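## Task

From the supply shelving's third shelf (counting the lowest shelf as number one), take the laboratory bottle that sits behind the front row and set it standing upright in the cart's top tray. Every other item on that shelf must stay on it, each upright and none resting on another. The robot must not tip over or be left leaning, or the task fails.

## Robot and tools

Robot: a Hello Robot Stretch 4, a single-arm machine. It has an omni-wheel base (rim within 0.23 m of the base origin), a lift riding a mast, one arm that telescopes forward, a three-axis wrist and a five-finger hand. It stands about 1.6 m tall.

Frames: the base frame has its origin on the floor below the base centre, x ahead, y to the left, z up, in metres. hand_pose is reported in it, for the hand point 0.045 m in front of the palm; the printed value can be off. The odometry frame is the base frame where the robot started; base_odometry uses it, heading in rad (left positive, -3.142 to 3.142), counted from wheel turns only, so slip appears as travel.

move: one action per call. "base" is an offset from where the base last reported itself, one key: {"translate_m": d} straight ahead (forward positive, -2 to 2 m), {"strafe_m": d} sideways (left positive, -2 to 2 m), or {"rotate_rad": d} turn in place (counter-clockwise positive, -3.2 to 3.2). translate_m and strafe_m may be combined for a straight diagonal drive; rotation cannot join them. "joints" holds absolute targets by name: lift_m 0 to 1.2 m; arm_m 0 to 0.55 m (extension); wrist_yaw_rad -1.134 to 4.276 (0 ahead, positive left, 3.14 folded back); wrist_pitch_rad -1.117 to 4.259 (0 level, 1.57 pointing down); wrist_roll_rad -1.117 to 4.259 (0 palm up, 1.57 palm to the robot's right, 3.14 palm down). Hand joints hand_little, hand_ring, hand_middle, hand_index, hand_thumb_bend run -1 (curled) to +1 (straight); hand_thumb_turn runs +1 (beside the palm) to -1 (opposite the fingers). hand_force_limit (-1 to 1) is the fingertip force where closing halts, about 0 N at -1 up to 10 N at +1 (15 N for thumb motors). hand_speed (-0.96 to 1) sets finger speed, full from +0.48; use -0.94 or lower for a soft grip. Out-of-range joint targets are clipped and reported; other bad values get the call refused. Optional: "pace" ("slow", "default", "fast", "max"), "speeds" (per-joint top speed for wrist axes, lift_m, arm_m), "contact_limits" (0 softest to 1 firmest, default 0.5, only for arm_m, lift_m, translate_m, strafe_m, rotate_rad, and only alongside that same motion). Or send {"end_of_arm": "enable_torque"} alone to revive wrist motors that shut off. "cameras" lists head_camera, head_left_camera, head_right_camera, wrist_camera or "all"; "blocking" false returns within about half a second while motion continues. An empty move returns state and images. Actions cap at 15 s; a motion is cut at 14 s (time_out).

wait: {"seconds": 0 to 10, "cameras"}; returns state, early if running moves settle. stop: brakes everything still moving and rebrakes slack wheels. zoom_image: {"camera", "region": [x0, y0, x1, y1]} in pixels from the image's top-left, at most 504 per side, on the newest images only. show_instructions: shows reference pages. finished_scene: {"scene": the current scene number}; irreversible, and the goal must hold with the robot idle.

Results: "move" is done or the worst status. base_status and joint_status: done, moving, off_target, contact_stop, time_out, limit_stop_at_own_body, limit_stop_at_tilt, torque_fault. Any stop you did not order makes the rest of that reply's move, wait and finished_scene calls skip; a refused call does too. on_its_own tells what held, went slack or shut off unbidden. hand_stopped_by gives six words (little, ring, middle, index, thumb_bend, thumb_turn): moving, target, force, stalled, fault. *_load_n are fingertip forces in N, positive when pushed open; a grip lost shows as loads near 0. lidar_m: 12 distances in m from the base origin, 30-degree sectors starting straight ahead and going counter-clockwise; "-" means nothing seen or closer than 0.25 m; glass and thin legs may be missed. wrist_depth_mm: 7x7 grid of depths 100 to 2000 mm. base_tilt in degrees (forward, right). turned_by_wheels vs turned_by_imu differing over 0.1 rad in a move suggests a bump or slip. motor_effort in percent with peak in brackets; servo_current in mA for wrist servos.

Hand geometry: fingers extend 0.06 to 0.07 m past the hand point along its +z, lying 0.06 m behind it along -y (the palm faces +y). With the thumb turned fully across, the hand wraps objects roughly 0.035 to 0.065 m thick. Fingers only start when their target changes by 0.002 or more; to squeeze harder raise hand_force_limit and send a more-closed target. The wrist camera sits behind the palm's heel and can collide.

Cameras: head_camera on the mast top looking forward-down (turn the base to aim it); the two fisheyes show the base and arm; wrist_camera looks along the fingers, flipped when the palm is down.

Avoid: dropping the bottle or nudging neighbours over; hard impacts with shelving or cart; driving, turning or braking with over 1 kg held and arm_m above 0.2, especially at fast paces; strong pulls or pushes with the hand high; self-contact (hand over the base with lift_m under about 0.25, wrist tipped up while rolled or turned right, yaw above 3.4 with arm out); base moves pressing the hand into objects, which can shut off wrist motors. Keep lift_m contact limit at least 0.15 for 1 kg. Loose objects may occasionally be bumped by outside forces.

Each tool is called after ">>>" by a JSON object that holds its "fn" and its "kwargs".

Reference images:

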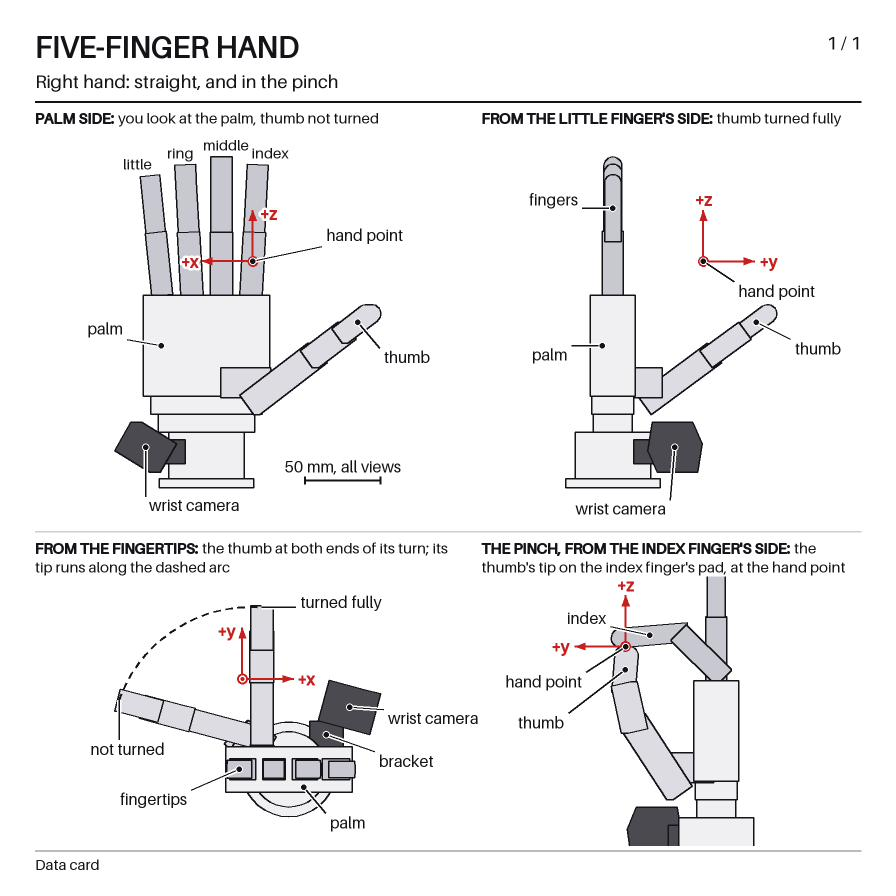

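## Session

>>> {"fn": "move", "kwargs": {"cameras": ["all"]}}

Scene clock: 0.00 s.
base_odometry: x=+0.000 y=+0.000 heading=+0.000
turned_by_wheels: +0.000
turned_by_imu: +0.000
base_tilt: forward=-0.2 right=-0.2
lidar_m: 1.96 1.52 1.64 2.24 1.76 1.81 2.02 1.47 1.96 2.04 2.15 2.22
base_status: not commanded
joint_positions: lift_m=+0.284 arm_m=+0.000 wrist_yaw_rad=+3.085 wrist_pitch_rad=+0.003 wrist_roll_rad=+0.000 hand_little=+1.000 hand_ring=+1.000 hand_middle=+1.000 hand_index=+1.000 hand_thumb_turn=+1.000 hand_thumb_bend=+1.000 hand_force_limit=+0.000 hand_speed=-0.800
joint_status: not commanded
measured_speeds: all 0
hand_stopped_by: target,target,target,target,target,target
little_load_n: 0.0
ring_load_n: 0.0
middle_load_n: 0.0
index_load_n: 0.0
thumb_bend_load_n: 0.0
thumb_turn_load_n: 0.0
motor_effort: lift_m=+20 arm_m=-4 wheel_0=-1 wheel_1=-1 wheel_2=-1
servo_current: wrist_yaw_rad=46 wrist_pitch_rad=39 wrist_roll_rad=33
hand_pose: x=-0.0436 y=+0.1307 z=+0.5213 quat_wxyz=(-0.485, -0.486, +0.515, +0.513) (m; base frame)
wrist_depth_mm: 140 141 - - - - - / - 141 - - - 1863 1537 / - 141 289 - - 1863 - / 135 160 - - - 1808 1537 / 140 - - - - 1921 - / 1537 1661 1756 186 1661 1808 - / 1205 1182 109 - - - -
pictures: head_camera, head_left_camera, head_right_camera, wrist_camera
camera_calibration:
wrist_camera: T_world_to_cam=[[0.0321108, 0.999483, -0.00156067, -0.105796], [0.000309461, -0.00157142, -0.999999, 0.523192], [-0.999484, 0.0321103, -0.00035976, 0.109178], [0, 0, 0, 1]] pos_world=[0.112357, 0.103057, 0.523066]

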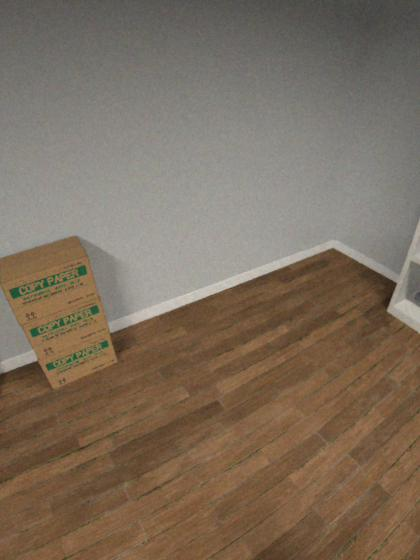

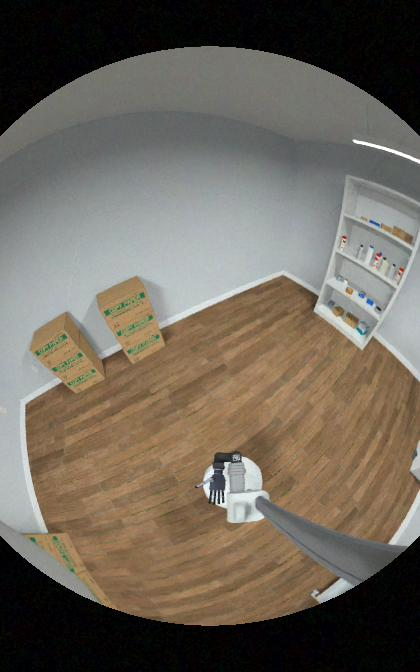

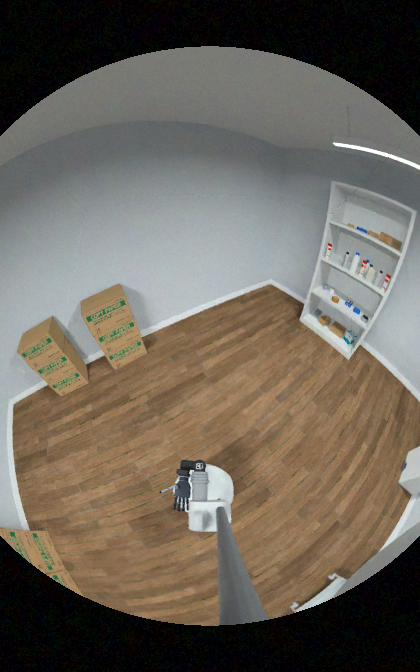

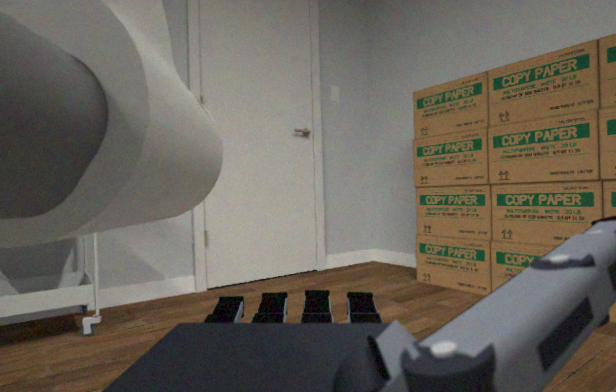

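>>> {"fn": "move", "kwargs": {"base": {"rotate_rad": -0.85}, "joints": {"lift_m": 1.0}}}

>>> {"fn": "move", "kwargs": {"joints": {"wrist_yaw_rad": 0.0, "lift_m": 1.165}, "cameras": ["all"]}}

Scene clock: 13.07 s.
move: done
base_odometry: x=+0.000 y=+0.000 heading=-0.850
turned_by_wheels: -0.850
turned_by_imu: -0.845
base_tilt: forward=-0.1 right=-0.2
lidar_m: 2.15 2.33 1.57 1.51 1.66 2.12 1.74 1.94 1.52 1.49 2.00 2.69
base_status: done
joint_positions: lift_m=+1.000 arm_m=+0.000 wrist_yaw_rad=+3.085 wrist_pitch_rad=+0.003 wrist_roll_rad=+0.000 hand_little=+1.000 hand_ring=+1.000 hand_middle=+1.000 hand_index=+1.000 hand_thumb_turn=+1.000 hand_thumb_bend=+1.000 hand_force_limit=+0.000 hand_speed=-0.800
joint_status: all done
measured_speeds: all 0
hand_stopped_by: target,target,target,target,target,target
little_load_n: 0.0
ring_load_n: 0.0
middle_load_n: 0.0
index_load_n: 0.0
thumb_bend_load_n: 0.0
thumb_turn_load_n: 0.5
motor_effort: lift_m=+23(28) arm_m=-4(4) wheel_0=+0(6) wheel_1=+0(8) wheel_2=-1(9)
servo_current: wrist_yaw_rad=46(59) wrist_pitch_rad=46(59) wrist_roll_rad=46(59)
hand_pose: x=-0.0436 y=+0.1307 z=+1.2375 quat_wxyz=(-0.485, -0.486, +0.515, +0.513) (m; base frame)
wrist_depth_mm: 140 141 - - - - - / - 141 - - - - - / - 141 290 - - - - / 136 160 - - - - - / - 1983 1921 - - - - / - 1983 166 166 - - - / - - 109 - - - -
pictures: none

Scene clock: 15.40 s.
move: done
base_odometry: x=+0.000 y=+0.000 heading=-0.850
turned_by_wheels: +0.000
turned_by_imu: -0.001
base_tilt: forward=-0.1 right=-0.2
lidar_m: 2.14 2.34 1.56 1.50 1.65 2.14 1.75 1.97 1.51 1.50 2.02 2.68
base_status: not commanded
joint_positions: lift_m=+1.165 arm_m=+0.000 wrist_yaw_rad=+0.003 wrist_pitch_rad=+0.003 wrist_roll_rad=+0.000 hand_little=+1.000 hand_ring=+1.000 hand_middle=+1.000 hand_index=+1.000 hand_thumb_turn=+1.000 hand_thumb_bend=+1.000 hand_force_limit=+0.000 hand_speed=-0.800
joint_status: all done
measured_speeds: all 0
hand_stopped_by: target,target,target,target,target,target
little_load_n: 0.0
ring_load_n: 0.0
middle_load_n: 0.0
index_load_n: 0.0
thumb_bend_load_n: 0.0
thumb_turn_load_n: 0.0
motor_effort: lift_m=+23(29) arm_m=-4(4) wheel_0=+0(1) wheel_1=+0(1) wheel_2=-1(1)
servo_current: wrist_yaw_rad=52(143) wrist_pitch_rad=52(59) wrist_roll_rad=52(59)
hand_pose: x=+0.3929 y=-0.1175 z=+1.4025 quat_wxyz=(+0.498, +0.500, +0.502, +0.500) (m; base frame)
wrist_depth_mm: - - - - - - - / - - - - - - - / - - - - - - - / - - - - - - - / - - - - - - - / - - - 186 - - - / - - 109 - - - -
pictures: head_camera, head_left_camera, head_right_camera, wrist_camera
camera_calibration:
wrist_camera: T_world_to_cam=[[0.0281886, -0.999601, -0.00152895, -0.103759], [-0.00040236, 0.00151821, -0.999999, 1.40451], [0.999603, 0.0281892, -0.000359403, -0.232195], [0, 0, 0, 1]] pos_world=[0.235593, -0.099305, 1.40427]

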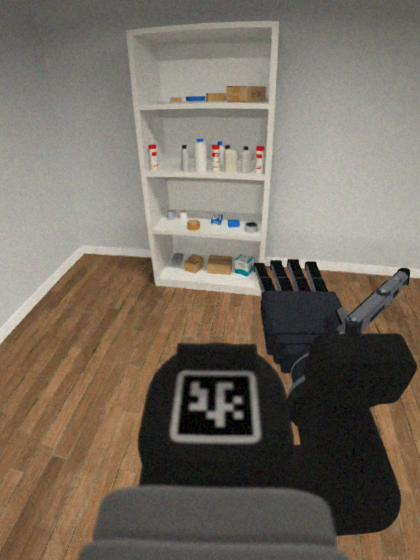

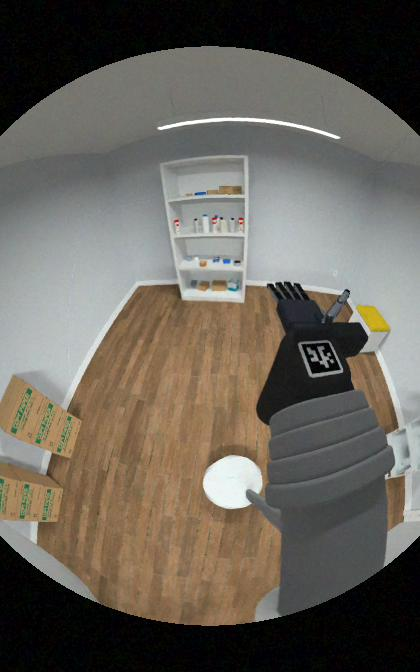

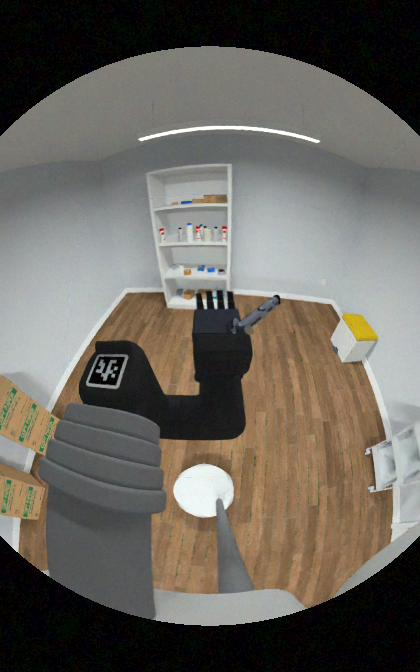

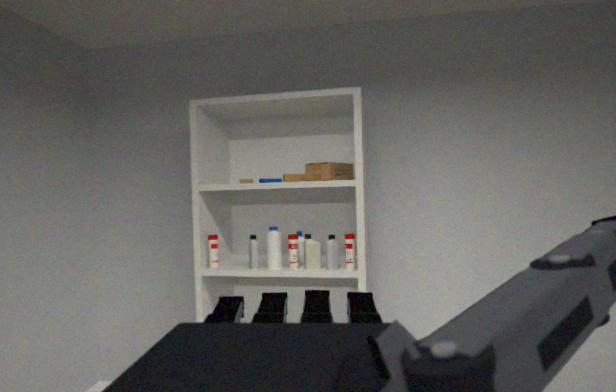

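>>> {"fn": "zoom_image", "kwargs": {"camera": "wrist_camera", "region": [190, 210, 370, 300]}}

>>> {"fn": "zoom_image", "kwargs": {"camera": "head_camera", "region": [120, 100, 290, 200]}}

Scaled by 2.800.

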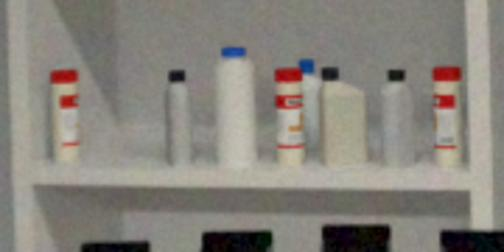

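Scaled by 2.965 from the camera's 420x560 image, which has a finer 1200x1600 frame.

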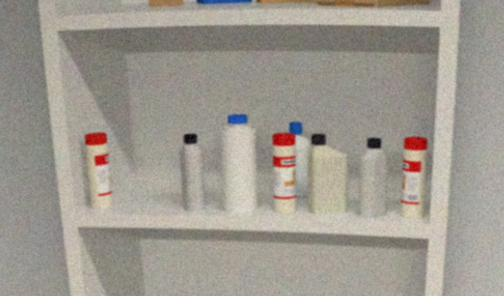

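>>> {"fn": "move", "kwargs": {"base": {"translate_m": 1.2, "strafe_m": 0.15}, "joints": {"wrist_pitch_rad": 0.38}, "cameras": ["head_camera", "wrist_camera"]}}

Scene clock: 36.93 s.
move: done
base_odometry: x=+0.905 y=-0.802 heading=-0.850
turned_by_wheels: +0.000
turned_by_imu: -0.005
base_tilt: forward=-0.1 right=-0.2
lidar_m: 0.98 1.09 1.57 1.53 1.57 2.18 3.21 2.30 2.06 1.83 1.86 0.98
base_status: done
joint_positions: lift_m=+1.165 arm_m=+0.000 wrist_yaw_rad=+0.003 wrist_pitch_rad=+0.380 wrist_roll_rad=+0.000 hand_little=+1.000 hand_ring=+1.000 hand_middle=+1.000 hand_index=+1.000 hand_thumb_turn=+1.000 hand_thumb_bend=+1.000 hand_force_limit=+0.000 hand_speed=-0.800
joint_status: all done
measured_speeds: all 0
hand_stopped_by: target,target,target,target,target,target
little_load_n: 0.0
ring_load_n: 0.5
middle_load_n: 0.0
index_load_n: 0.0
thumb_bend_load_n: 0.0
thumb_turn_load_n: 0.0
motor_effort: lift_m=+23(23) arm_m=-4(4) wheel_0=-1(11) wheel_1=+0(7) wheel_2=+2(12)
servo_current: wrist_yaw_rad=39(65) wrist_pitch_rad=39(78) wrist_roll_rad=33(59)
hand_pose: x=+0.3992 y=-0.1176 z=+1.3166 quat_wxyz=(+0.396, +0.585, +0.586, +0.397) (m; base frame)
wrist_depth_mm: - - - - - - - / - - - - - - - / - - - 820 - - - / - 931 - 866 820 778 - / - - - - - - - / 1756 - 165 166 185 - - / 1756 1708 109 - - - -
pictures: head_camera, wrist_camera
camera_calibration:
wrist_camera: T_world_to_cam=[[0.0254466, -0.999619, -0.0106582, -0.0910512], [-0.368839, 0.000521215, -0.929493, 1.37282], [0.929145, 0.0275836, -0.368685, 0.274463], [0, 0, 0, 1]] pos_world=[0.253649, -0.0993028, 1.37624]

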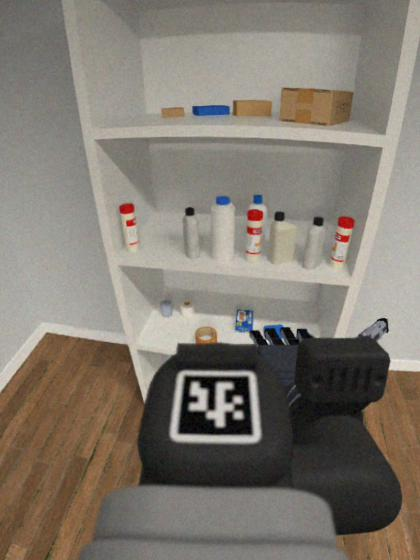

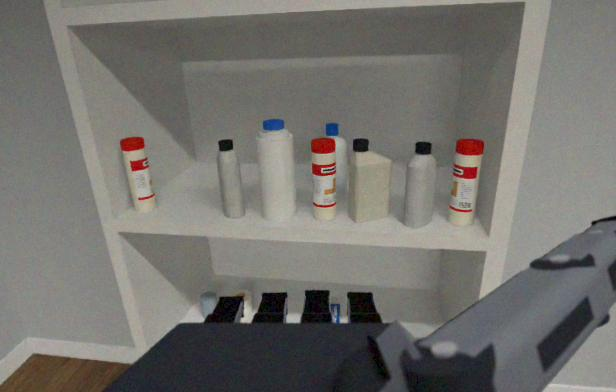

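>>> {"fn": "move", "kwargs": {"base": {"rotate_rad": -0.09}}}

>>> {"fn": "move", "kwargs": {"base": {"translate_m": 0.5, "strafe_m": 0.07}, "contact_limits": {"translate_m": 0.2}, "cameras": ["head_camera", "wrist_camera"]}}

Scene clock: 56.97 s.
move: done
base_odometry: x=+0.905 y=-0.802 heading=-0.940
turned_by_wheels: -0.090
turned_by_imu: -0.090
base_tilt: forward=-0.1 right=-0.1
lidar_m: 0.98 1.03 1.60 1.53 1.59 1.81 3.11 2.99 2.06 1.83 1.99 1.01
base_status: done
joint_positions: lift_m=+1.165 arm_m=+0.000 wrist_yaw_rad=+0.003 wrist_pitch_rad=+0.380 wrist_roll_rad=+0.000 hand_little=+1.000 hand_ring=+1.000 hand_middle=+1.000 hand_index=+1.000 hand_thumb_turn=+1.000 hand_thumb_bend=+1.000 hand_force_limit=+0.000 hand_speed=-0.800
joint_status: not commanded
measured_speeds: all 0
hand_stopped_by: target,target,target,target,target,target
little_load_n: 0.0
ring_load_n: 0.0
middle_load_n: 0.0
index_load_n: 0.0
thumb_bend_load_n: 0.0
thumb_turn_load_n: 0.5
motor_effort: lift_m=+23(23) arm_m=-4(4) wheel_0=+2(9) wheel_1=+1(5) wheel_2=+1(7)
servo_current: wrist_yaw_rad=52(65) wrist_pitch_rad=52(52) wrist_roll_rad=59(59)
hand_pose: x=+0.3992 y=-0.1176 z=+1.3166 quat_wxyz=(+0.396, +0.585, +0.586, +0.397) (m; base frame)
wrist_depth_mm: - - - - - - - / - - - - - - - / - - - - - - - / 904 1078 866 842 831 - - / - - - - - - - / - - 165 165 206 - - / - - 109 - - - -
pictures: none

Scene clock: 60.13 s.
move: done
base_odometry: x=+1.256 y=-1.165 heading=-0.940
turned_by_wheels: +0.000
turned_by_imu: -0.002
base_tilt: forward=-0.1 right=-0.2
lidar_m: 0.48 0.51 1.45 1.44 1.54 1.85 3.58 2.62 2.38 1.88 1.32 0.49
base_status: done
joint_positions: lift_m=+1.165 arm_m=+0.000 wrist_yaw_rad=+0.003 wrist_pitch_rad=+0.380 wrist_roll_rad=+0.000 hand_little=+1.000 hand_ring=+1.000 hand_middle=+1.000 hand_index=+1.000 hand_thumb_turn=+1.000 hand_thumb_bend=+1.000 hand_force_limit=+0.000 hand_speed=-0.800
joint_status: not commanded
measured_speeds: all 0
hand_stopped_by: target,target,target,target,target,target
little_load_n: 0.0
ring_load_n: 0.0
middle_load_n: 0.0
index_load_n: 0.0
thumb_bend_load_n: 0.0
thumb_turn_load_n: 0.0
motor_effort: lift_m=+23(23) arm_m=-4(4) wheel_0=-1(12) wheel_1=-2(7) wheel_2=+2(13)
servo_current: wrist_yaw_rad=46(65) wrist_pitch_rad=52(59) wrist_roll_rad=46(59)
contact_limits: translate_m 0.2
hand_pose: x=+0.3992 y=-0.1176 z=+1.3166 quat_wxyz=(+0.396, +0.585, +0.586, +0.397) (m; base frame)
wrist_depth_mm: - - - - - - - / - - - - - - - / - - - - - - - / - - - - - - - / 723 - 345 - - - - / 609 342 329 165 205 - - / - - 109 - - - -
pictures: head_camera, wrist_camera
camera_calibration:
wrist_camera: T_world_to_cam=[[0.0254466, -0.999619, -0.0106582, -0.0910512], [-0.368839, 0.000521215, -0.929493, 1.37282], [0.929145, 0.0275836, -0.368685, 0.274463], [0, 0, 0, 1]] pos_world=[0.253649, -0.0993028, 1.37624]

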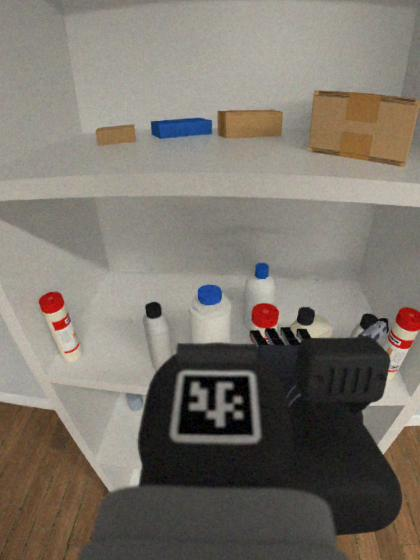

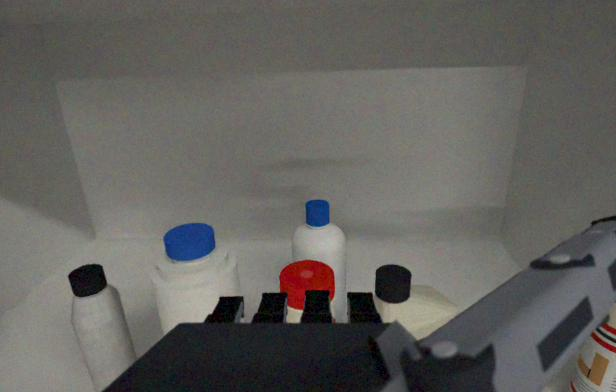

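>>> {"fn": "move", "kwargs": {"base": {"translate_m": -0.15}, "joints": {"wrist_pitch_rad": 0.012, "wrist_roll_rad": 1.57}}}

>>> {"fn": "move", "kwargs": {"joints": {"lift_m": 0.93}, "cameras": ["head_camera", "wrist_camera"]}}

Scene clock: 67.90 s.
move: done
base_odometry: x=+1.168 y=-1.044 heading=-0.940
turned_by_wheels: +0.000
turned_by_imu: -0.002
base_tilt: forward=-0.1 right=-0.2
lidar_m: 0.63 0.68 1.49 1.44 1.51 1.75 3.44 3.16 2.29 1.88 1.51 0.63
base_status: done
joint_positions: lift_m=+1.165 arm_m=+0.000 wrist_yaw_rad=+0.003 wrist_pitch_rad=+0.024 wrist_roll_rad=+1.568 hand_little=+1.000 hand_ring=+1.000 hand_middle=+1.000 hand_index=+1.000 hand_thumb_turn=+1.000 hand_thumb_bend=+1.000 hand_force_limit=+0.000 hand_speed=-0.800
joint_status: all done
measured_speeds: all 0
hand_stopped_by: target,target,target,target,target,target
little_load_n: 0.0
ring_load_n: 0.0
middle_load_n: 0.0
index_load_n: 0.0
thumb_bend_load_n: 0.0
thumb_turn_load_n: 0.0
motor_effort: lift_m=+23(23) arm_m=-4(4) wheel_0=-1(10) wheel_1=+0(6) wheel_2=-2(11)
servo_current: wrist_yaw_rad=52(59) wrist_pitch_rad=65(234) wrist_roll_rad=46(98)
hand_pose: x=+0.3920 y=-0.1471 z=+1.3069 quat_wxyz=(+0.000, +0.716, +0.002, +0.698) (m; base frame)
wrist_depth_mm: - - 394 - - - - / - 484 394 - - 442 - / 842 512 424 - - 469 - / 842 - 399 - - 459 - / 854 - 404 - - - - / 854 - 210 166 185 - - / 866 - 109 - - - -
pictures: none

Scene clock: 69.97 s.
move: done
base_odometry: x=+1.168 y=-1.044 heading=-0.940
turned_by_wheels: +0.000
turned_by_imu: -0.001
base_tilt: forward=-0.1 right=-0.2
lidar_m: 0.62 0.67 1.50 1.45 1.54 1.76 3.41 3.14 2.27 1.87 1.53 0.65
base_status: not commanded
joint_positions: lift_m=+0.930 arm_m=+0.000 wrist_yaw_rad=+0.003 wrist_pitch_rad=+0.024 wrist_roll_rad=+1.568 hand_little=+1.000 hand_ring=+1.000 hand_middle=+1.000 hand_index=+1.000 hand_thumb_turn=+1.000 hand_thumb_bend=+1.000 hand_force_limit=+0.000 hand_speed=-0.800
joint_status: all done
measured_speeds: all 0
hand_stopped_by: target,target,target,target,target,target
little_load_n: 0.0
ring_load_n: 0.0
middle_load_n: 0.0
index_load_n: 0.0
thumb_bend_load_n: 0.0
thumb_turn_load_n: 0.0
motor_effort: lift_m=+15(23) arm_m=-4(4) wheel_0=-1(2) wheel_1=+0(1) wheel_2=-2(3)
servo_current: wrist_yaw_rad=39(59) wrist_pitch_rad=59(85) wrist_roll_rad=52(59)
hand_pose: x=+0.3920 y=-0.1471 z=+1.0726 quat_wxyz=(+0.000, +0.716, +0.002, +0.699) (m; base frame)
wrist_depth_mm: - - - - - - - / - - - - 399 - 854 / - - - - 462 - 866 / 430 - - 449 - - 866 / 413 - - - 421 - - / 421 - 166 166 206 - - / 421 - 109 - - - -
pictures: head_camera, wrist_camera
camera_calibration:
wrist_camera: T_world_to_cam=[[0.000869816, -0.00152628, -0.999998, 1.09465], [-0.000249603, 0.999999, -0.0015265, 0.150599], [1, 0.00025093, 0.000869434, -0.236085], [0, 0, 0, 1]] pos_world=[0.23517, -0.148869, 1.09508]

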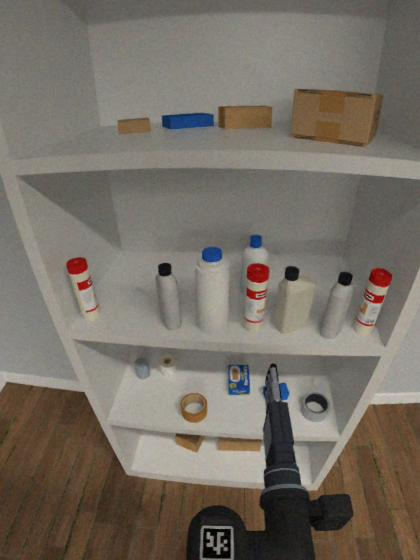

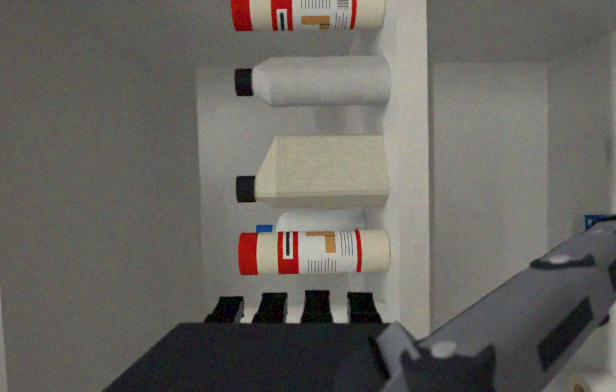

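>>> {"fn": "move", "kwargs": {"base": {"strafe_m": 0.12}, "joints": {"lift_m": 0.86, "wrist_pitch_rad": 0.01}, "cameras": ["wrist_camera"]}}

Scene clock: 126.53 s.
move: done
base_odometry: x=+1.265 y=-0.973 heading=-0.940
turned_by_wheels: +0.000
turned_by_imu: -0.002
base_tilt: forward=-0.1 right=-0.2
lidar_m: 0.62 0.68 1.38 1.32 1.40 1.66 3.38 3.30 2.40 1.99 1.54 0.62
base_status: done
joint_positions: lift_m=+0.860 arm_m=+0.000 wrist_yaw_rad=+0.003 wrist_pitch_rad=+0.022 wrist_roll_rad=+1.568 hand_little=+1.000 hand_ring=+1.000 hand_middle=+1.000 hand_index=+1.000 hand_thumb_turn=+1.000 hand_thumb_bend=+1.000 hand_force_limit=+0.000 hand_speed=-0.800
joint_status: all done
measured_speeds: all 0
hand_stopped_by: target,target,target,target,target,target
little_load_n: 0.0
ring_load_n: 0.0
middle_load_n: 0.0
index_load_n: 0.0
thumb_bend_load_n: 0.0
thumb_turn_load_n: 0.0
motor_effort: lift_m=+16(19) arm_m=-4(4) wheel_0=+0(13) wheel_1=-1(9) wheel_2=-1(7)
servo_current: wrist_yaw_rad=52(59) wrist_pitch_rad=72(91) wrist_roll_rad=33(52)
hand_pose: x=+0.3920 y=-0.1471 z=+1.0030 quat_wxyz=(+0.000, +0.715, +0.002, +0.699) (m; base frame)
wrist_depth_mm: - - - - - 854 - / - - 452 445 - 854 - / - - - - - 854 - / - - - - - 878 - / - - 439 442 - - - / - - 166 166 185 - - / - - 109 - - - -
pictures: wrist_camera
camera_calibration:
wrist_camera: T_world_to_cam=[[0.00276971, -0.00153678, -0.999995, 1.0243], [-0.000246693, 0.999999, -0.00153747, 0.150503], [0.999996, 0.00025095, 0.00276933, -0.237973], [0, 0, 0, 1]] pos_world=[0.235172, -0.148869, 1.02518]

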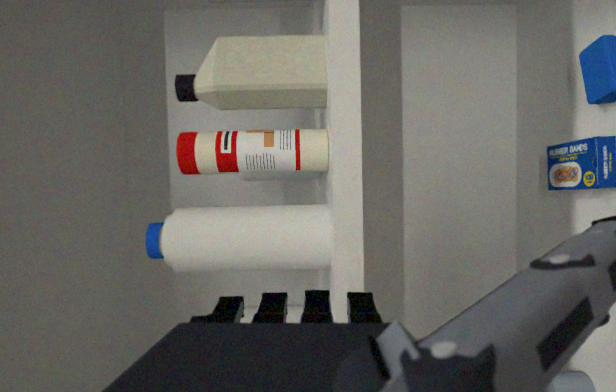

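>>> {"fn": "move", "kwargs": {"joints": {"lift_m": 1.195, "wrist_pitch_rad": 0.62, "wrist_roll_rad": 3.14, "hand_thumb_turn": -1}}}

>>> {"fn": "move", "kwargs": {"base": {"translate_m": 0.14, "strafe_m": -0.136}, "contact_limits": {"translate_m": 0.2}, "cameras": ["head_camera", "wrist_camera"]}}

Scene clock: 207.57 s.
move: done
base_odometry: x=+1.265 y=-0.973 heading=-0.940
turned_by_wheels: +0.000
turned_by_imu: -0.003
base_tilt: forward=-0.1 right=-0.3
lidar_m: 0.63 0.69 1.38 1.32 1.41 1.68 3.70 3.30 2.40 2.01 1.57 0.66
base_status: not commanded
joint_positions: lift_m=+1.195 arm_m=+0.000 wrist_yaw_rad=+0.003 wrist_pitch_rad=+0.620 wrist_roll_rad=+3.137 hand_little=+1.000 hand_ring=+1.000 hand_middle=+1.000 hand_index=+1.000 hand_thumb_turn=-1.000 hand_thumb_bend=+1.000 hand_force_limit=+0.000 hand_speed=-0.800
joint_status: all done
measured_speeds: all 0
hand_stopped_by: target,target,target,target,target,target
little_load_n: 0.0
ring_load_n: -0.5
middle_load_n: 0.0
index_load_n: 0.0
thumb_bend_load_n: 0.0
thumb_turn_load_n: 0.0
motor_effort: lift_m=+23(28) arm_m=-4(4) wheel_0=+0(0) wheel_1=-1(2) wheel_2=-1(2)
servo_current: wrist_yaw_rad=39(59) wrist_pitch_rad=39(78) wrist_roll_rad=52(117)
hand_pose: x=+0.3163 y=-0.0565 z=+1.1952 quat_wxyz=(-0.323, +0.631, -0.627, +0.324) (m; base frame)
wrist_depth_mm: 1336 - - 1182 1205 1336 1336 / 1464 878 - - - - 1537 / - 1060 - - - - - / - - - - - - - / - 569 564 - - - 569 / - 525 189 167 - - 539 / - - 109 - - - -
pictures: none

Scene clock: 209.60 s.
move: done
base_odometry: x=+1.237 y=-1.166 heading=-0.940
turned_by_wheels: +0.000
turned_by_imu: -0.001
base_tilt: forward=-0.1 right=-0.2
lidar_m: 0.48 0.52 1.45 1.44 1.55 1.88 3.69 2.57 2.36 1.86 1.33 0.52
base_status: done
joint_positions: lift_m=+1.195 arm_m=+0.000 wrist_yaw_rad=+0.003 wrist_pitch_rad=+0.620 wrist_roll_rad=+3.137 hand_little=+1.000 hand_ring=+1.000 hand_middle=+1.000 hand_index=+1.000 hand_thumb_turn=-1.000 hand_thumb_bend=+1.000 hand_force_limit=+0.000 hand_speed=-0.800
joint_status: not commanded
measured_speeds: all 0
hand_stopped_by: target,target,target,target,target,target
little_load_n: 0.0
ring_load_n: 0.0
middle_load_n: 0.0
index_load_n: 0.0
thumb_bend_load_n: 0.0
thumb_turn_load_n: 0.0
motor_effort: lift_m=+23(23) arm_m=-4(4) wheel_0=+1(10) wheel_1=+1(6) wheel_2=+0(10)
servo_current: wrist_yaw_rad=39(65) wrist_pitch_rad=46(65) wrist_roll_rad=39(59)
contact_limits: translate_m 0.2
hand_pose: x=+0.3163 y=-0.0565 z=+1.1952 quat_wxyz=(-0.323, +0.631, -0.627, +0.324) (m; base frame)
wrist_depth_mm: 1336 759 778 - 750 - - / - - - - - - - / - - - - - - - / - 436 445 452 - - - / - - 410 - - - - / - - 189 167 - - 377 / - - 109 - - - -
pictures: head_camera, wrist_camera
camera_calibration:
wrist_camera: T_world_to_cam=[[0.0160714, 0.999732, -0.016635, 0.0938554], [0.582807, 0.00415218, 0.8126, -1.15365], [0.812452, -0.0227546, -0.582584, 0.594791], [0, 0, 0, 1]] pos_world=[0.187606, -0.0755059, 1.28553]

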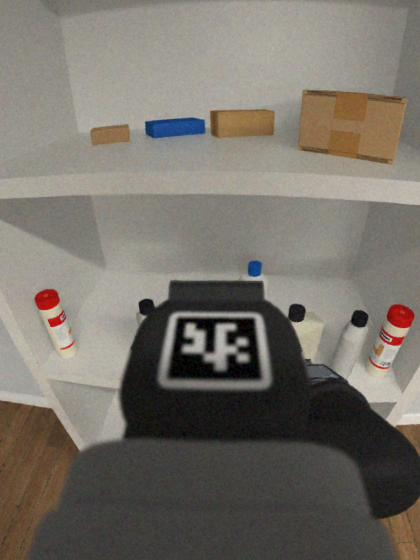

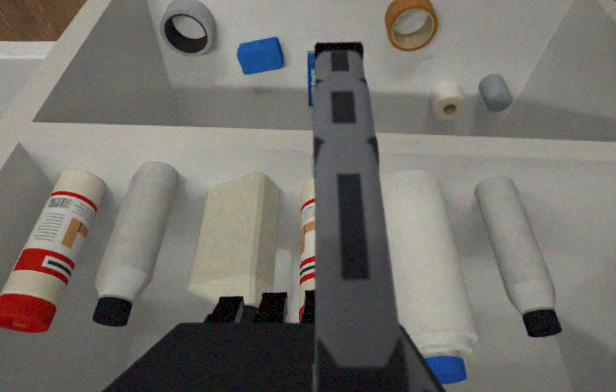

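>>> {"fn": "move", "kwargs": {"joints": {"arm_m": 0.25}, "speeds": {"arm_m": 0.15}, "contact_limits": {"arm_m": 0.0}, "cameras": ["head_camera", "wrist_camera"]}}

Scene clock: 229.47 s.
move: done
base_odometry: x=+1.237 y=-1.166 heading=-0.940
turned_by_wheels: +0.000
turned_by_imu: -0.002
base_tilt: forward=-0.1 right=-0.2
lidar_m: 0.46 0.53 1.45 1.45 1.54 1.88 3.64 2.58 2.38 1.87 1.34 0.51
base_status: not commanded
joint_positions: lift_m=+1.195 arm_m=+0.250 wrist_yaw_rad=+0.003 wrist_pitch_rad=+0.620 wrist_roll_rad=+3.138 hand_little=+1.000 hand_ring=+1.000 hand_middle=+1.000 hand_index=+1.000 hand_thumb_turn=-1.000 hand_thumb_bend=+1.000 hand_force_limit=+0.000 hand_speed=-0.800
joint_status: all done
measured_speeds: all 0
hand_stopped_by: target,target,target,target,target,target
little_load_n: 0.0
ring_load_n: 0.0
middle_load_n: -0.5
index_load_n: 0.0
thumb_bend_load_n: 0.0
thumb_turn_load_n: 0.0
motor_effort: lift_m=+23(23) arm_m=+6(7) wheel_0=+0(1) wheel_1=+1(2) wheel_2=+1(1)
servo_current: wrist_yaw_rad=52(59) wrist_pitch_rad=65(65) wrist_roll_rad=46(59)
contact_limits: arm_m 0; translate_m 0.2
hand_pose: x=+0.5660 y=-0.0565 z=+1.1952 quat_wxyz=(-0.323, +0.631, -0.627, +0.324) (m; base frame)
wrist_depth_mm: - 195 226 - 235 195 173 / - 175 193 106 - 183 155 / - 167 - - - 168 - / - - - - - 171 152 / - - - - - - 153 / - - 166 186 - - - / - - 109 - - - -
pictures: head_camera, wrist_camera
camera_calibration:
wrist_camera: T_world_to_cam=[[0.0161283, 0.999733, -0.0165566, 0.0897165], [0.582919, 0.00405218, 0.81252, -1.29913], [0.81237, -0.0227558, -0.582698, 0.392104], [0, 0, 0, 1]] pos_world=[0.437306, -0.0755056, 1.28553]

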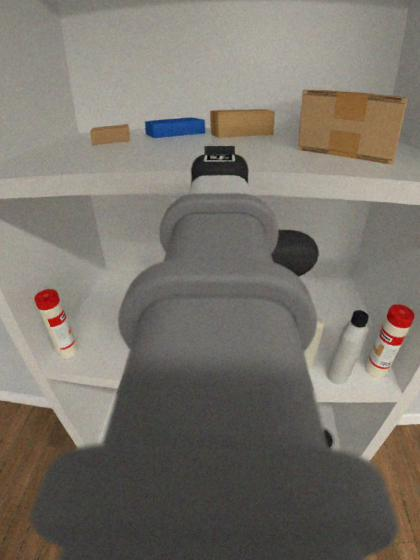

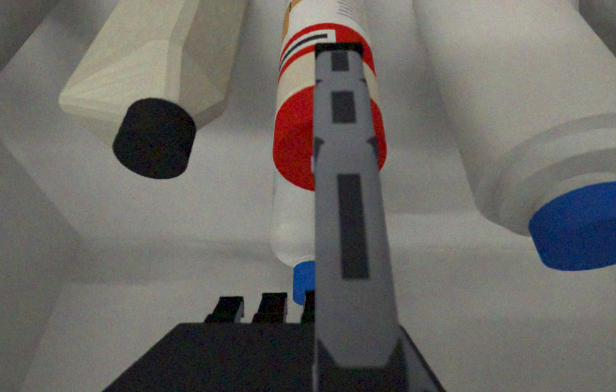

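>>> {"fn": "move", "kwargs": {"joints": {"lift_m": 1.15}, "speeds": {"lift_m": 0.06}, "contact_limits": {"lift_m": 0.0}, "cameras": ["wrist_camera"]}}

Scene clock: 238.13 s.
move: done
base_odometry: x=+1.237 y=-1.166 heading=-0.940
turned_by_wheels: +0.000
turned_by_imu: -0.002
base_tilt: forward=-0.2 right=-0.2
lidar_m: 0.48 0.50 1.48 1.46 1.54 1.89 3.57 2.58 2.36 1.86 1.36 0.50
base_status: not commanded
joint_positions: lift_m=+1.150 arm_m=+0.250 wrist_yaw_rad=+0.003 wrist_pitch_rad=+0.620 wrist_roll_rad=+3.138 hand_little=+1.000 hand_ring=+1.000 hand_middle=+1.000 hand_index=+1.000 hand_thumb_turn=-1.000 hand_thumb_bend=+1.000 hand_force_limit=+0.000 hand_speed=-0.800
joint_status: all done
measured_speeds: all 0
hand_stopped_by: target,target,target,target,target,target
little_load_n: -0.5
ring_load_n: 0.0
middle_load_n: 0.0
index_load_n: 0.0
thumb_bend_load_n: 0.0
thumb_turn_load_n: 0.0
motor_effort: lift_m=+16(21) arm_m=+6(6) wheel_0=+0(1) wheel_1=+1(2) wheel_2=+1(1)
servo_current: wrist_yaw_rad=46(65) wrist_pitch_rad=39(52) wrist_roll_rad=46(59)
contact_limits: arm_m 0; lift_m 0; translate_m 0.2
hand_pose: x=+0.5660 y=-0.0565 z=+1.1508 quat_wxyz=(-0.323, +0.631, -0.627, +0.324) (m; base frame)
wrist_depth_mm: - 195 229 - 235 195 173 / - 164 202 107 - 183 155 / - 149 171 - - 168 142 / - 138 - - - 149 135 / - 141 - 278 - 144 134 / - - 166 186 - - - / - - 109 - - - -
pictures: wrist_camera
camera_calibration:
wrist_camera: T_world_to_cam=[[0.0161283, 0.999733, -0.0165566, 0.0889814], [0.582919, 0.00405218, 0.81252, -1.26305], [0.81237, -0.0227558, -0.582698, 0.366232], [0, 0, 0, 1]] pos_world=[0.437306, -0.0755056, 1.24113]

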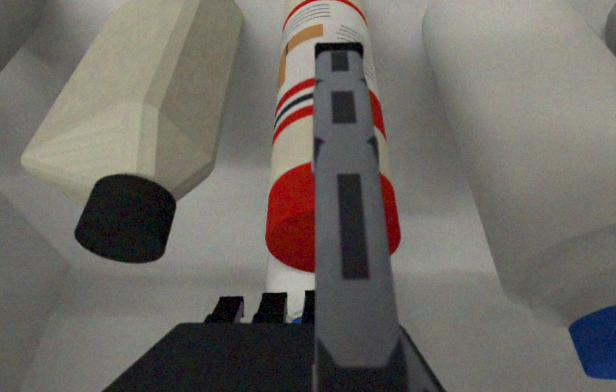

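>>> {"fn": "move", "kwargs": {"joints": {"lift_m": 1.143}, "speeds": {"lift_m": 0.04}, "contact_limits": {"lift_m": 0.0}}}

>>> {"fn": "move", "kwargs": {"joints": {"hand_force_limit": -0.7, "hand_index": 0.0, "hand_middle": 0.0}, "cameras": ["wrist_camera"]}}

Scene clock: 244.90 s.
move: done
base_odometry: x=+1.237 y=-1.166 heading=-0.940
turned_by_wheels: +0.000
turned_by_imu: -0.001
base_tilt: forward=-0.1 right=-0.2
lidar_m: 0.49 0.53 1.45 1.45 1.52 1.87 3.56 2.57 2.37 1.86 1.35 0.52
base_status: not commanded
joint_positions: lift_m=+1.143 arm_m=+0.250 wrist_yaw_rad=+0.003 wrist_pitch_rad=+0.620 wrist_roll_rad=+3.138 hand_little=+1.000 hand_ring=+1.000 hand_middle=+1.000 hand_index=+1.000 hand_thumb_turn=-1.000 hand_thumb_bend=+1.000 hand_force_limit=+0.000 hand_speed=-0.800
joint_status: all done
measured_speeds: all 0
hand_stopped_by: target,target,target,target,target,target
little_load_n: 0.0
ring_load_n: 0.0
middle_load_n: 0.0
index_load_n: 0.0
thumb_bend_load_n: 0.0
thumb_turn_load_n: 0.0
motor_effort: lift_m=+15(18) arm_m=+6(6) wheel_0=+0(1) wheel_1=+1(1) wheel_2=+1(1)
servo_current: wrist_yaw_rad=39(59) wrist_pitch_rad=46(59) wrist_roll_rad=46(52)
contact_limits: arm_m 0; lift_m 0; translate_m 0.2
hand_pose: x=+0.5660 y=-0.0565 z=+1.1438 quat_wxyz=(-0.323, +0.631, -0.627, +0.324) (m; base frame)
wrist_depth_mm: 244 206 229 211 243 194 173 / - 165 - 106 - 183 155 / 171 147 170 - - 168 142 / - 139 - - - 150 135 / - 135 - - - 144 - / - - 166 186 - - - / - - 109 - - - -
pictures: none

Scene clock: 247.20 s.
move: done
base_odometry: x=+1.237 y=-1.166 heading=-0.940
turned_by_wheels: +0.000
turned_by_imu: -0.001
base_tilt: forward=-0.2 right=-0.2
lidar_m: 0.46 0.52 1.46 1.46 1.53 1.85 3.53 2.60 2.37 1.87 1.37 0.48
base_status: not commanded
joint_positions: lift_m=+1.143 arm_m=+0.250 wrist_yaw_rad=+0.003 wrist_pitch_rad=+0.620 wrist_roll_rad=+3.138 hand_little=+1.000 hand_ring=+1.000 hand_middle=+0.000 hand_index=+0.000 hand_thumb_turn=-1.000 hand_thumb_bend=+1.000 hand_force_limit=-0.700 hand_speed=-0.800
joint_status: all done
measured_speeds: all 0
hand_stopped_by: target,target,target,target,target,target
little_load_n: 0.0
ring_load_n: 0.0
middle_load_n: 0.0
index_load_n: 0.0
thumb_bend_load_n: 0.0
thumb_turn_load_n: 0.5
motor_effort: lift_m=+15(16) arm_m=+5(6) wheel_0=+1(1) wheel_1=+2(2) wheel_2=+0(1)
servo_current: wrist_yaw_rad=46(59) wrist_pitch_rad=46(52) wrist_roll_rad=46(59)
contact_limits: arm_m 0; lift_m 0; translate_m 0.2
hand_pose: x=+0.5660 y=-0.0565 z=+1.1438 quat_wxyz=(-0.323, +0.631, -0.627, +0.324) (m; base frame)
wrist_depth_mm: 243 206 230 - 236 195 174 / - 164 - 106 - 183 155 / 171 148 170 - - 167 - / - 138 - - - 150 135 / - 135 - 283 - 144 - / - - 166 186 - - - / - - 109 - - - -
pictures: wrist_camera
camera_calibration:
wrist_camera: T_world_to_cam=[[0.0161283, 0.999733, -0.0165566, 0.0888655], [0.582919, 0.00405218, 0.81252, -1.25736], [0.81237, -0.0227558, -0.582698, 0.362153], [0, 0, 0, 1]] pos_world=[0.437306, -0.0755056, 1.23413]

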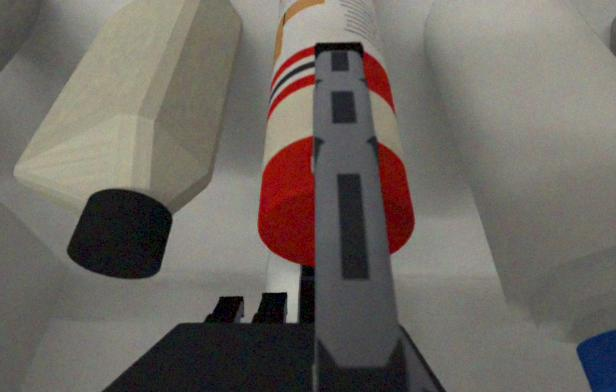

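>>> {"fn": "move", "kwargs": {"joints": {"hand_index": -0.4, "hand_middle": -0.4}, "cameras": ["wrist_camera"]}}

Scene clock: 264.17 s.
move: off_target
base_odometry: x=+1.237 y=-1.166 heading=-0.940
turned_by_wheels: +0.000
turned_by_imu: -0.002
base_tilt: forward=-0.1 right=-0.2
lidar_m: 0.47 0.51 1.46 1.45 1.54 1.87 3.55 2.58 2.38 1.85 1.30 0.52
base_status: not commanded
joint_positions: lift_m=+1.143 arm_m=+0.250 wrist_yaw_rad=+0.003 wrist_pitch_rad=+0.620 wrist_roll_rad=+3.138 hand_little=+1.000 hand_ring=+1.000 hand_middle=-0.053 hand_index=-0.109 hand_thumb_turn=-1.000 hand_thumb_bend=+1.000 hand_force_limit=-0.700 hand_speed=-0.800
joint_status: hand_middle off_target (ended at -0.053, target -0.400); hand_index off_target (ended at -0.109, target -0.400)
measured_speeds: all 0
hand_stopped_by: target,target,force,force,target,target
little_load_n: 0.0
ring_load_n: -0.5
middle_load_n: 3.0
index_load_n: 1.5
thumb_bend_load_n: 0.5
thumb_turn_load_n: 0.0
motor_effort: lift_m=+15(16) arm_m=+6(6) wheel_0=+1(1) wheel_1=+1(1) wheel_2=+1(1)
servo_current: wrist_yaw_rad=46(52) wrist_pitch_rad=33(52) wrist_roll_rad=33(52)
contact_limits: arm_m 0; lift_m 0; translate_m 0.2
hand_pose: x=+0.5660 y=-0.0565 z=+1.1438 quat_wxyz=(-0.323, +0.631, -0.627, +0.324) (m; base frame)
wrist_depth_mm: 243 206 230 - 236 195 174 / - 165 - 106 - 183 155 / 172 147 171 - - 168 142 / - 139 - - - 149 136 / - 135 - 283 - 144 - / - - 166 186 - - - / - - 109 - - - -
pictures: wrist_camera
camera_calibration:
wrist_camera: T_world_to_cam=[[0.0161283, 0.999733, -0.0165566, 0.0888655], [0.582919, 0.00405218, 0.81252, -1.25736], [0.81237, -0.0227558, -0.582698, 0.362153], [0, 0, 0, 1]] pos_world=[0.437306, -0.0755056, 1.23413]

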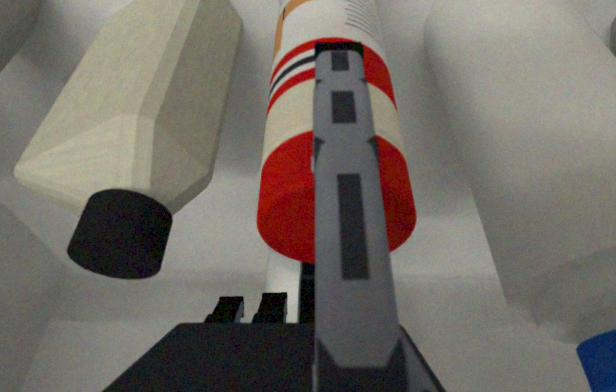

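>>> {"fn": "move", "kwargs": {"joints": {"hand_speed": -0.9, "hand_thumb_bend": 0.6}}}

>>> {"fn": "move", "kwargs": {"joints": {"hand_speed": -0.94, "hand_force_limit": 0.1, "hand_index": -0.5, "hand_middle": -0.5, "hand_thumb_bend": 0.5}, "cameras": ["wrist_camera"]}}

Scene clock: 271.90 s.
move: off_target
base_odometry: x=+1.237 y=-1.166 heading=-0.940
turned_by_wheels: +0.000
turned_by_imu: -0.002
base_tilt: forward=-0.1 right=-0.3
lidar_m: 0.47 0.52 1.47 1.44 1.55 1.87 3.54 2.59 2.36 1.87 1.34 0.49
base_status: not commanded
joint_positions: lift_m=+1.143 arm_m=+0.250 wrist_yaw_rad=+0.003 wrist_pitch_rad=+0.620 wrist_roll_rad=+3.138 hand_little=+1.000 hand_ring=+1.000 hand_middle=-0.053 hand_index=-0.109 hand_thumb_turn=-1.000 hand_thumb_bend=+0.993 hand_force_limit=-0.700 hand_speed=-0.900
joint_status: hand_thumb_bend off_target (ended at +0.993, target +0.600); the others done
measured_speeds: all 0
hand_stopped_by: target,target,force,force,force,target
little_load_n: 0.0
ring_load_n: 0.0
middle_load_n: 4.0
index_load_n: 1.5
thumb_bend_load_n: 3.0
thumb_turn_load_n: 0.0
motor_effort: lift_m=+15(16) arm_m=+6(6) wheel_0=+0(1) wheel_1=+0(2) wheel_2=+1(1)
servo_current: wrist_yaw_rad=52(59) wrist_pitch_rad=52(59) wrist_roll_rad=65(65)
contact_limits: arm_m 0; lift_m 0; translate_m 0.2
hand_pose: x=+0.5660 y=-0.0565 z=+1.1438 quat_wxyz=(-0.323, +0.631, -0.627, +0.324) (m; base frame)
wrist_depth_mm: 245 206 229 - 235 194 173 / - 165 - 107 - 183 155 / 171 147 170 - - 167 143 / - 139 - - - 150 135 / - 135 - 282 - 144 - / - - 166 186 - - - / - - 109 - - - -
pictures: none

Scene clock: 272.60 s.
move: off_target
base_odometry: x=+1.237 y=-1.166 heading=-0.940
turned_by_wheels: +0.000
turned_by_imu: +0.000
base_tilt: forward=-0.1 right=-0.2
lidar_m: 0.48 0.54 1.47 1.45 1.54 1.89 3.55 2.59 2.34 1.87 1.34 0.50
base_status: not commanded
joint_positions: lift_m=+1.143 arm_m=+0.250 wrist_yaw_rad=+0.003 wrist_pitch_rad=+0.620 wrist_roll_rad=+3.138 hand_little=+1.000 hand_ring=+1.000 hand_middle=-0.057 hand_index=-0.123 hand_thumb_turn=-1.000 hand_thumb_bend=+0.970 hand_force_limit=+0.100 hand_speed=-0.940
joint_status: hand_middle off_target (ended at -0.057, target -0.500); hand_index off_target (ended at -0.123, target -0.500); hand_thumb_bend off_target (ended at +0.970, target +0.500); the others done
measured_speeds: all 0
hand_stopped_by: target,target,force,force,force,target
little_load_n: 0.0
ring_load_n: 0.0
middle_load_n: 7.0
index_load_n: 8.5
thumb_bend_load_n: 8.0
thumb_turn_load_n: -0.5
motor_effort: lift_m=+15(16) arm_m=+5(6) wheel_0=+1(1) wheel_1=+1(1) wheel_2=+1(1)
servo_current: wrist_yaw_rad=46(59) wrist_pitch_rad=39(52) wrist_roll_rad=46(59)
contact_limits: arm_m 0; lift_m 0; translate_m 0.2
hand_pose: x=+0.5660 y=-0.0565 z=+1.1438 quat_wxyz=(-0.323, +0.631, -0.627, +0.324) (m; base frame)
wrist_depth_mm: 244 206 229 - 236 195 173 / - 164 - 107 - 183 155 / 171 146 171 - - 167 - / - 139 - - - 150 135 / - 135 - 282 - 144 - / - - 166 186 - - - / - - 109 - - - -
pictures: wrist_camera
camera_calibration:
wrist_camera: T_world_to_cam=[[0.0161283, 0.999733, -0.0165566, 0.0888655], [0.582919, 0.00405218, 0.81252, -1.25736], [0.81237, -0.0227558, -0.582698, 0.362153], [0, 0, 0, 1]] pos_world=[0.437306, -0.0755056, 1.23413]

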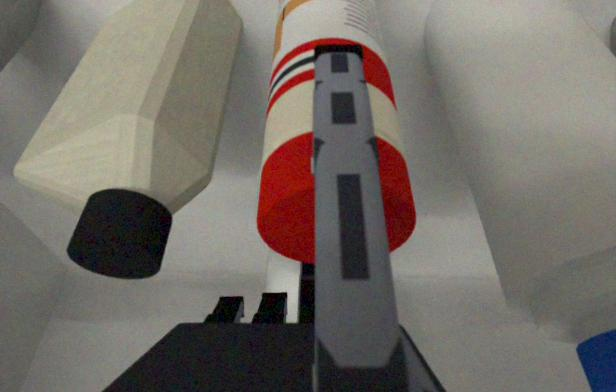

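>>> {"fn": "move", "kwargs": {"joints": {"lift_m": 1.153}, "speeds": {"lift_m": 0.03}, "cameras": ["wrist_camera"]}}

Scene clock: 276.57 s.
move: done
base_odometry: x=+1.237 y=-1.166 heading=-0.940
turned_by_wheels: +0.000
turned_by_imu: -0.001
base_tilt: forward=-0.1 right=-0.2
lidar_m: 0.47 0.54 1.47 1.45 1.54 1.87 3.54 2.58 2.37 1.84 1.34 0.51
base_status: not commanded
joint_positions: lift_m=+1.153 arm_m=+0.250 wrist_yaw_rad=+0.003 wrist_pitch_rad=+0.621 wrist_roll_rad=+3.138 hand_little=+1.000 hand_ring=+1.000 hand_middle=-0.057 hand_index=-0.123 hand_thumb_turn=-1.000 hand_thumb_bend=+0.970 hand_force_limit=+0.100 hand_speed=-0.940
joint_status: all done
measured_speeds: all 0
hand_stopped_by: target,target,force,force,force,target
little_load_n: 0.0
ring_load_n: 0.0
middle_load_n: 3.0
index_load_n: 5.5
thumb_bend_load_n: 7.5
thumb_turn_load_n: 0.0
motor_effort: lift_m=+24(26) arm_m=+6(6) wheel_0=+1(1) wheel_1=+1(1) wheel_2=+1(1)
servo_current: wrist_yaw_rad=39(65) wrist_pitch_rad=46(65) wrist_roll_rad=46(59)
contact_limits: arm_m 0; translate_m 0.2
hand_pose: x=+0.5659 y=-0.0565 z=+1.1530 quat_wxyz=(-0.323, +0.631, -0.627, +0.324) (m; base frame)
wrist_depth_mm: - 208 227 - 234 196 174 / - 166 200 107 - 184 - / - 151 175 - - 167 143 / - 140 - - - 150 136 / - 144 - 285 - 147 134 / - - 166 167 - - - / - - 109 - - - -
pictures: wrist_camera
camera_calibration:
wrist_camera: T_world_to_cam=[[0.0161153, 0.999733, -0.0165717, 0.0890455], [0.583552, 0.00405427, 0.812066, -1.26457], [0.811916, -0.0227571, -0.583331, 0.368641], [0, 0, 0, 1]] pos_world=[0.437204, -0.0755056, 1.24343]

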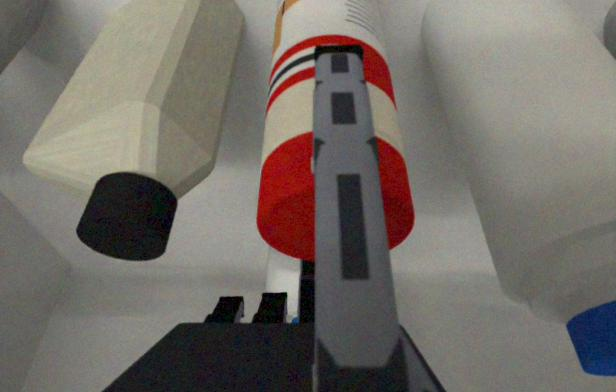

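>>> {"fn": "move", "kwargs": {"joints": {"hand_force_limit": 0.25, "hand_index": -0.6, "hand_middle": -0.6, "hand_thumb_bend": 0.45}}}

>>> {"fn": "move", "kwargs": {"joints": {"lift_m": 1.168}, "speeds": {"lift_m": 0.03}, "cameras": ["wrist_camera"]}}

Scene clock: 283.33 s.
move: off_target
base_odometry: x=+1.237 y=-1.166 heading=-0.940
turned_by_wheels: +0.000
turned_by_imu: -0.001
base_tilt: forward=-0.1 right=-0.2
lidar_m: 0.46 0.53 1.45 1.44 1.53 1.87 3.56 2.59 2.37 1.88 1.37 0.50
base_status: not commanded
joint_positions: lift_m=+1.153 arm_m=+0.250 wrist_yaw_rad=+0.003 wrist_pitch_rad=+0.621 wrist_roll_rad=+3.138 hand_little=+1.000 hand_ring=+1.000 hand_middle=-0.066 hand_index=-0.127 hand_thumb_turn=-1.000 hand_thumb_bend=+0.969 hand_force_limit=+0.250 hand_speed=-0.940
joint_status: hand_middle off_target (ended at -0.066, target -0.600); hand_index off_target (ended at -0.127, target -0.600); hand_thumb_bend off_target (ended at +0.969, target +0.450); the others done
measured_speeds: all 0
hand_stopped_by: target,target,force,force,force,target
little_load_n: 0.0
ring_load_n: 0.0
middle_load_n: 7.0
index_load_n: 6.5
thumb_bend_load_n: 9.5
thumb_turn_load_n: 0.0
motor_effort: lift_m=+24(24) arm_m=+6(6) wheel_0=+0(1) wheel_1=+1(1) wheel_2=+1(1)
servo_current: wrist_yaw_rad=46(59) wrist_pitch_rad=46(59) wrist_roll_rad=46(59)
contact_limits: arm_m 0; translate_m 0.2
hand_pose: x=+0.5659 y=-0.0565 z=+1.1530 quat_wxyz=(-0.323, +0.631, -0.627, +0.324) (m; base frame)
wrist_depth_mm: - 208 227 - 234 196 174 / - 166 200 106 138 183 - / - 151 176 - - 168 143 / - 140 - - - 150 - / - 143 - 283 - 147 134 / - - 166 167 - - - / - - 109 - - - -
pictures: none

Scene clock: 284.23 s.
move: done
base_odometry: x=+1.237 y=-1.166 heading=-0.940
turned_by_wheels: +0.000
turned_by_imu: +0.000
base_tilt: forward=-0.1 right=-0.1
lidar_m: 0.49 0.52 1.47 1.46 1.54 1.87 3.61 2.59 2.36 1.87 1.34 0.51
base_status: not commanded
joint_positions: lift_m=+1.168 arm_m=+0.250 wrist_yaw_rad=+0.003 wrist_pitch_rad=+0.621 wrist_roll_rad=+3.138 hand_little=+1.000 hand_ring=+1.000 hand_middle=-0.066 hand_index=-0.127 hand_thumb_turn=-1.000 hand_thumb_bend=+0.969 hand_force_limit=+0.250 hand_speed=-0.940
joint_status: all done
measured_speeds: all 0
hand_stopped_by: target,target,force,force,force,target
little_load_n: 0.0
ring_load_n: 0.0
middle_load_n: 7.0
index_load_n: 6.0
thumb_bend_load_n: 9.5
thumb_turn_load_n: 0.0
motor_effort: lift_m=+24(28) arm_m=+6(6) wheel_0=+1(1) wheel_1=+1(1) wheel_2=+0(1)
servo_current: wrist_yaw_rad=46(59) wrist_pitch_rad=52(65) wrist_roll_rad=46(59)
contact_limits: arm_m 0; translate_m 0.2
hand_pose: x=+0.5659 y=-0.0565 z=+1.1680 quat_wxyz=(-0.323, +0.631, -0.627, +0.324) (m; base frame)
wrist_depth_mm: - 209 231 - 236 197 174 / 194 167 196 106 138 183 - / - 157 - - - 167 143 / - 147 - - - 150 - / - - - 290 - 156 148 / - - 166 165 - - - / - - 109 - - - -
pictures: wrist_camera
camera_calibration:
wrist_camera: T_world_to_cam=[[0.0161139, 0.999733, -0.0165704, 0.0892931], [0.583618, 0.00405219, 0.812018, -1.27672], [0.811869, -0.0227556, -0.583397, 0.377495], [0, 0, 0, 1]] pos_world=[0.437203, -0.0755056, 1.25843]

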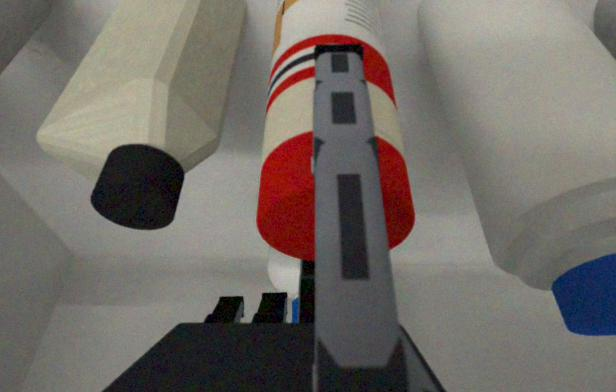

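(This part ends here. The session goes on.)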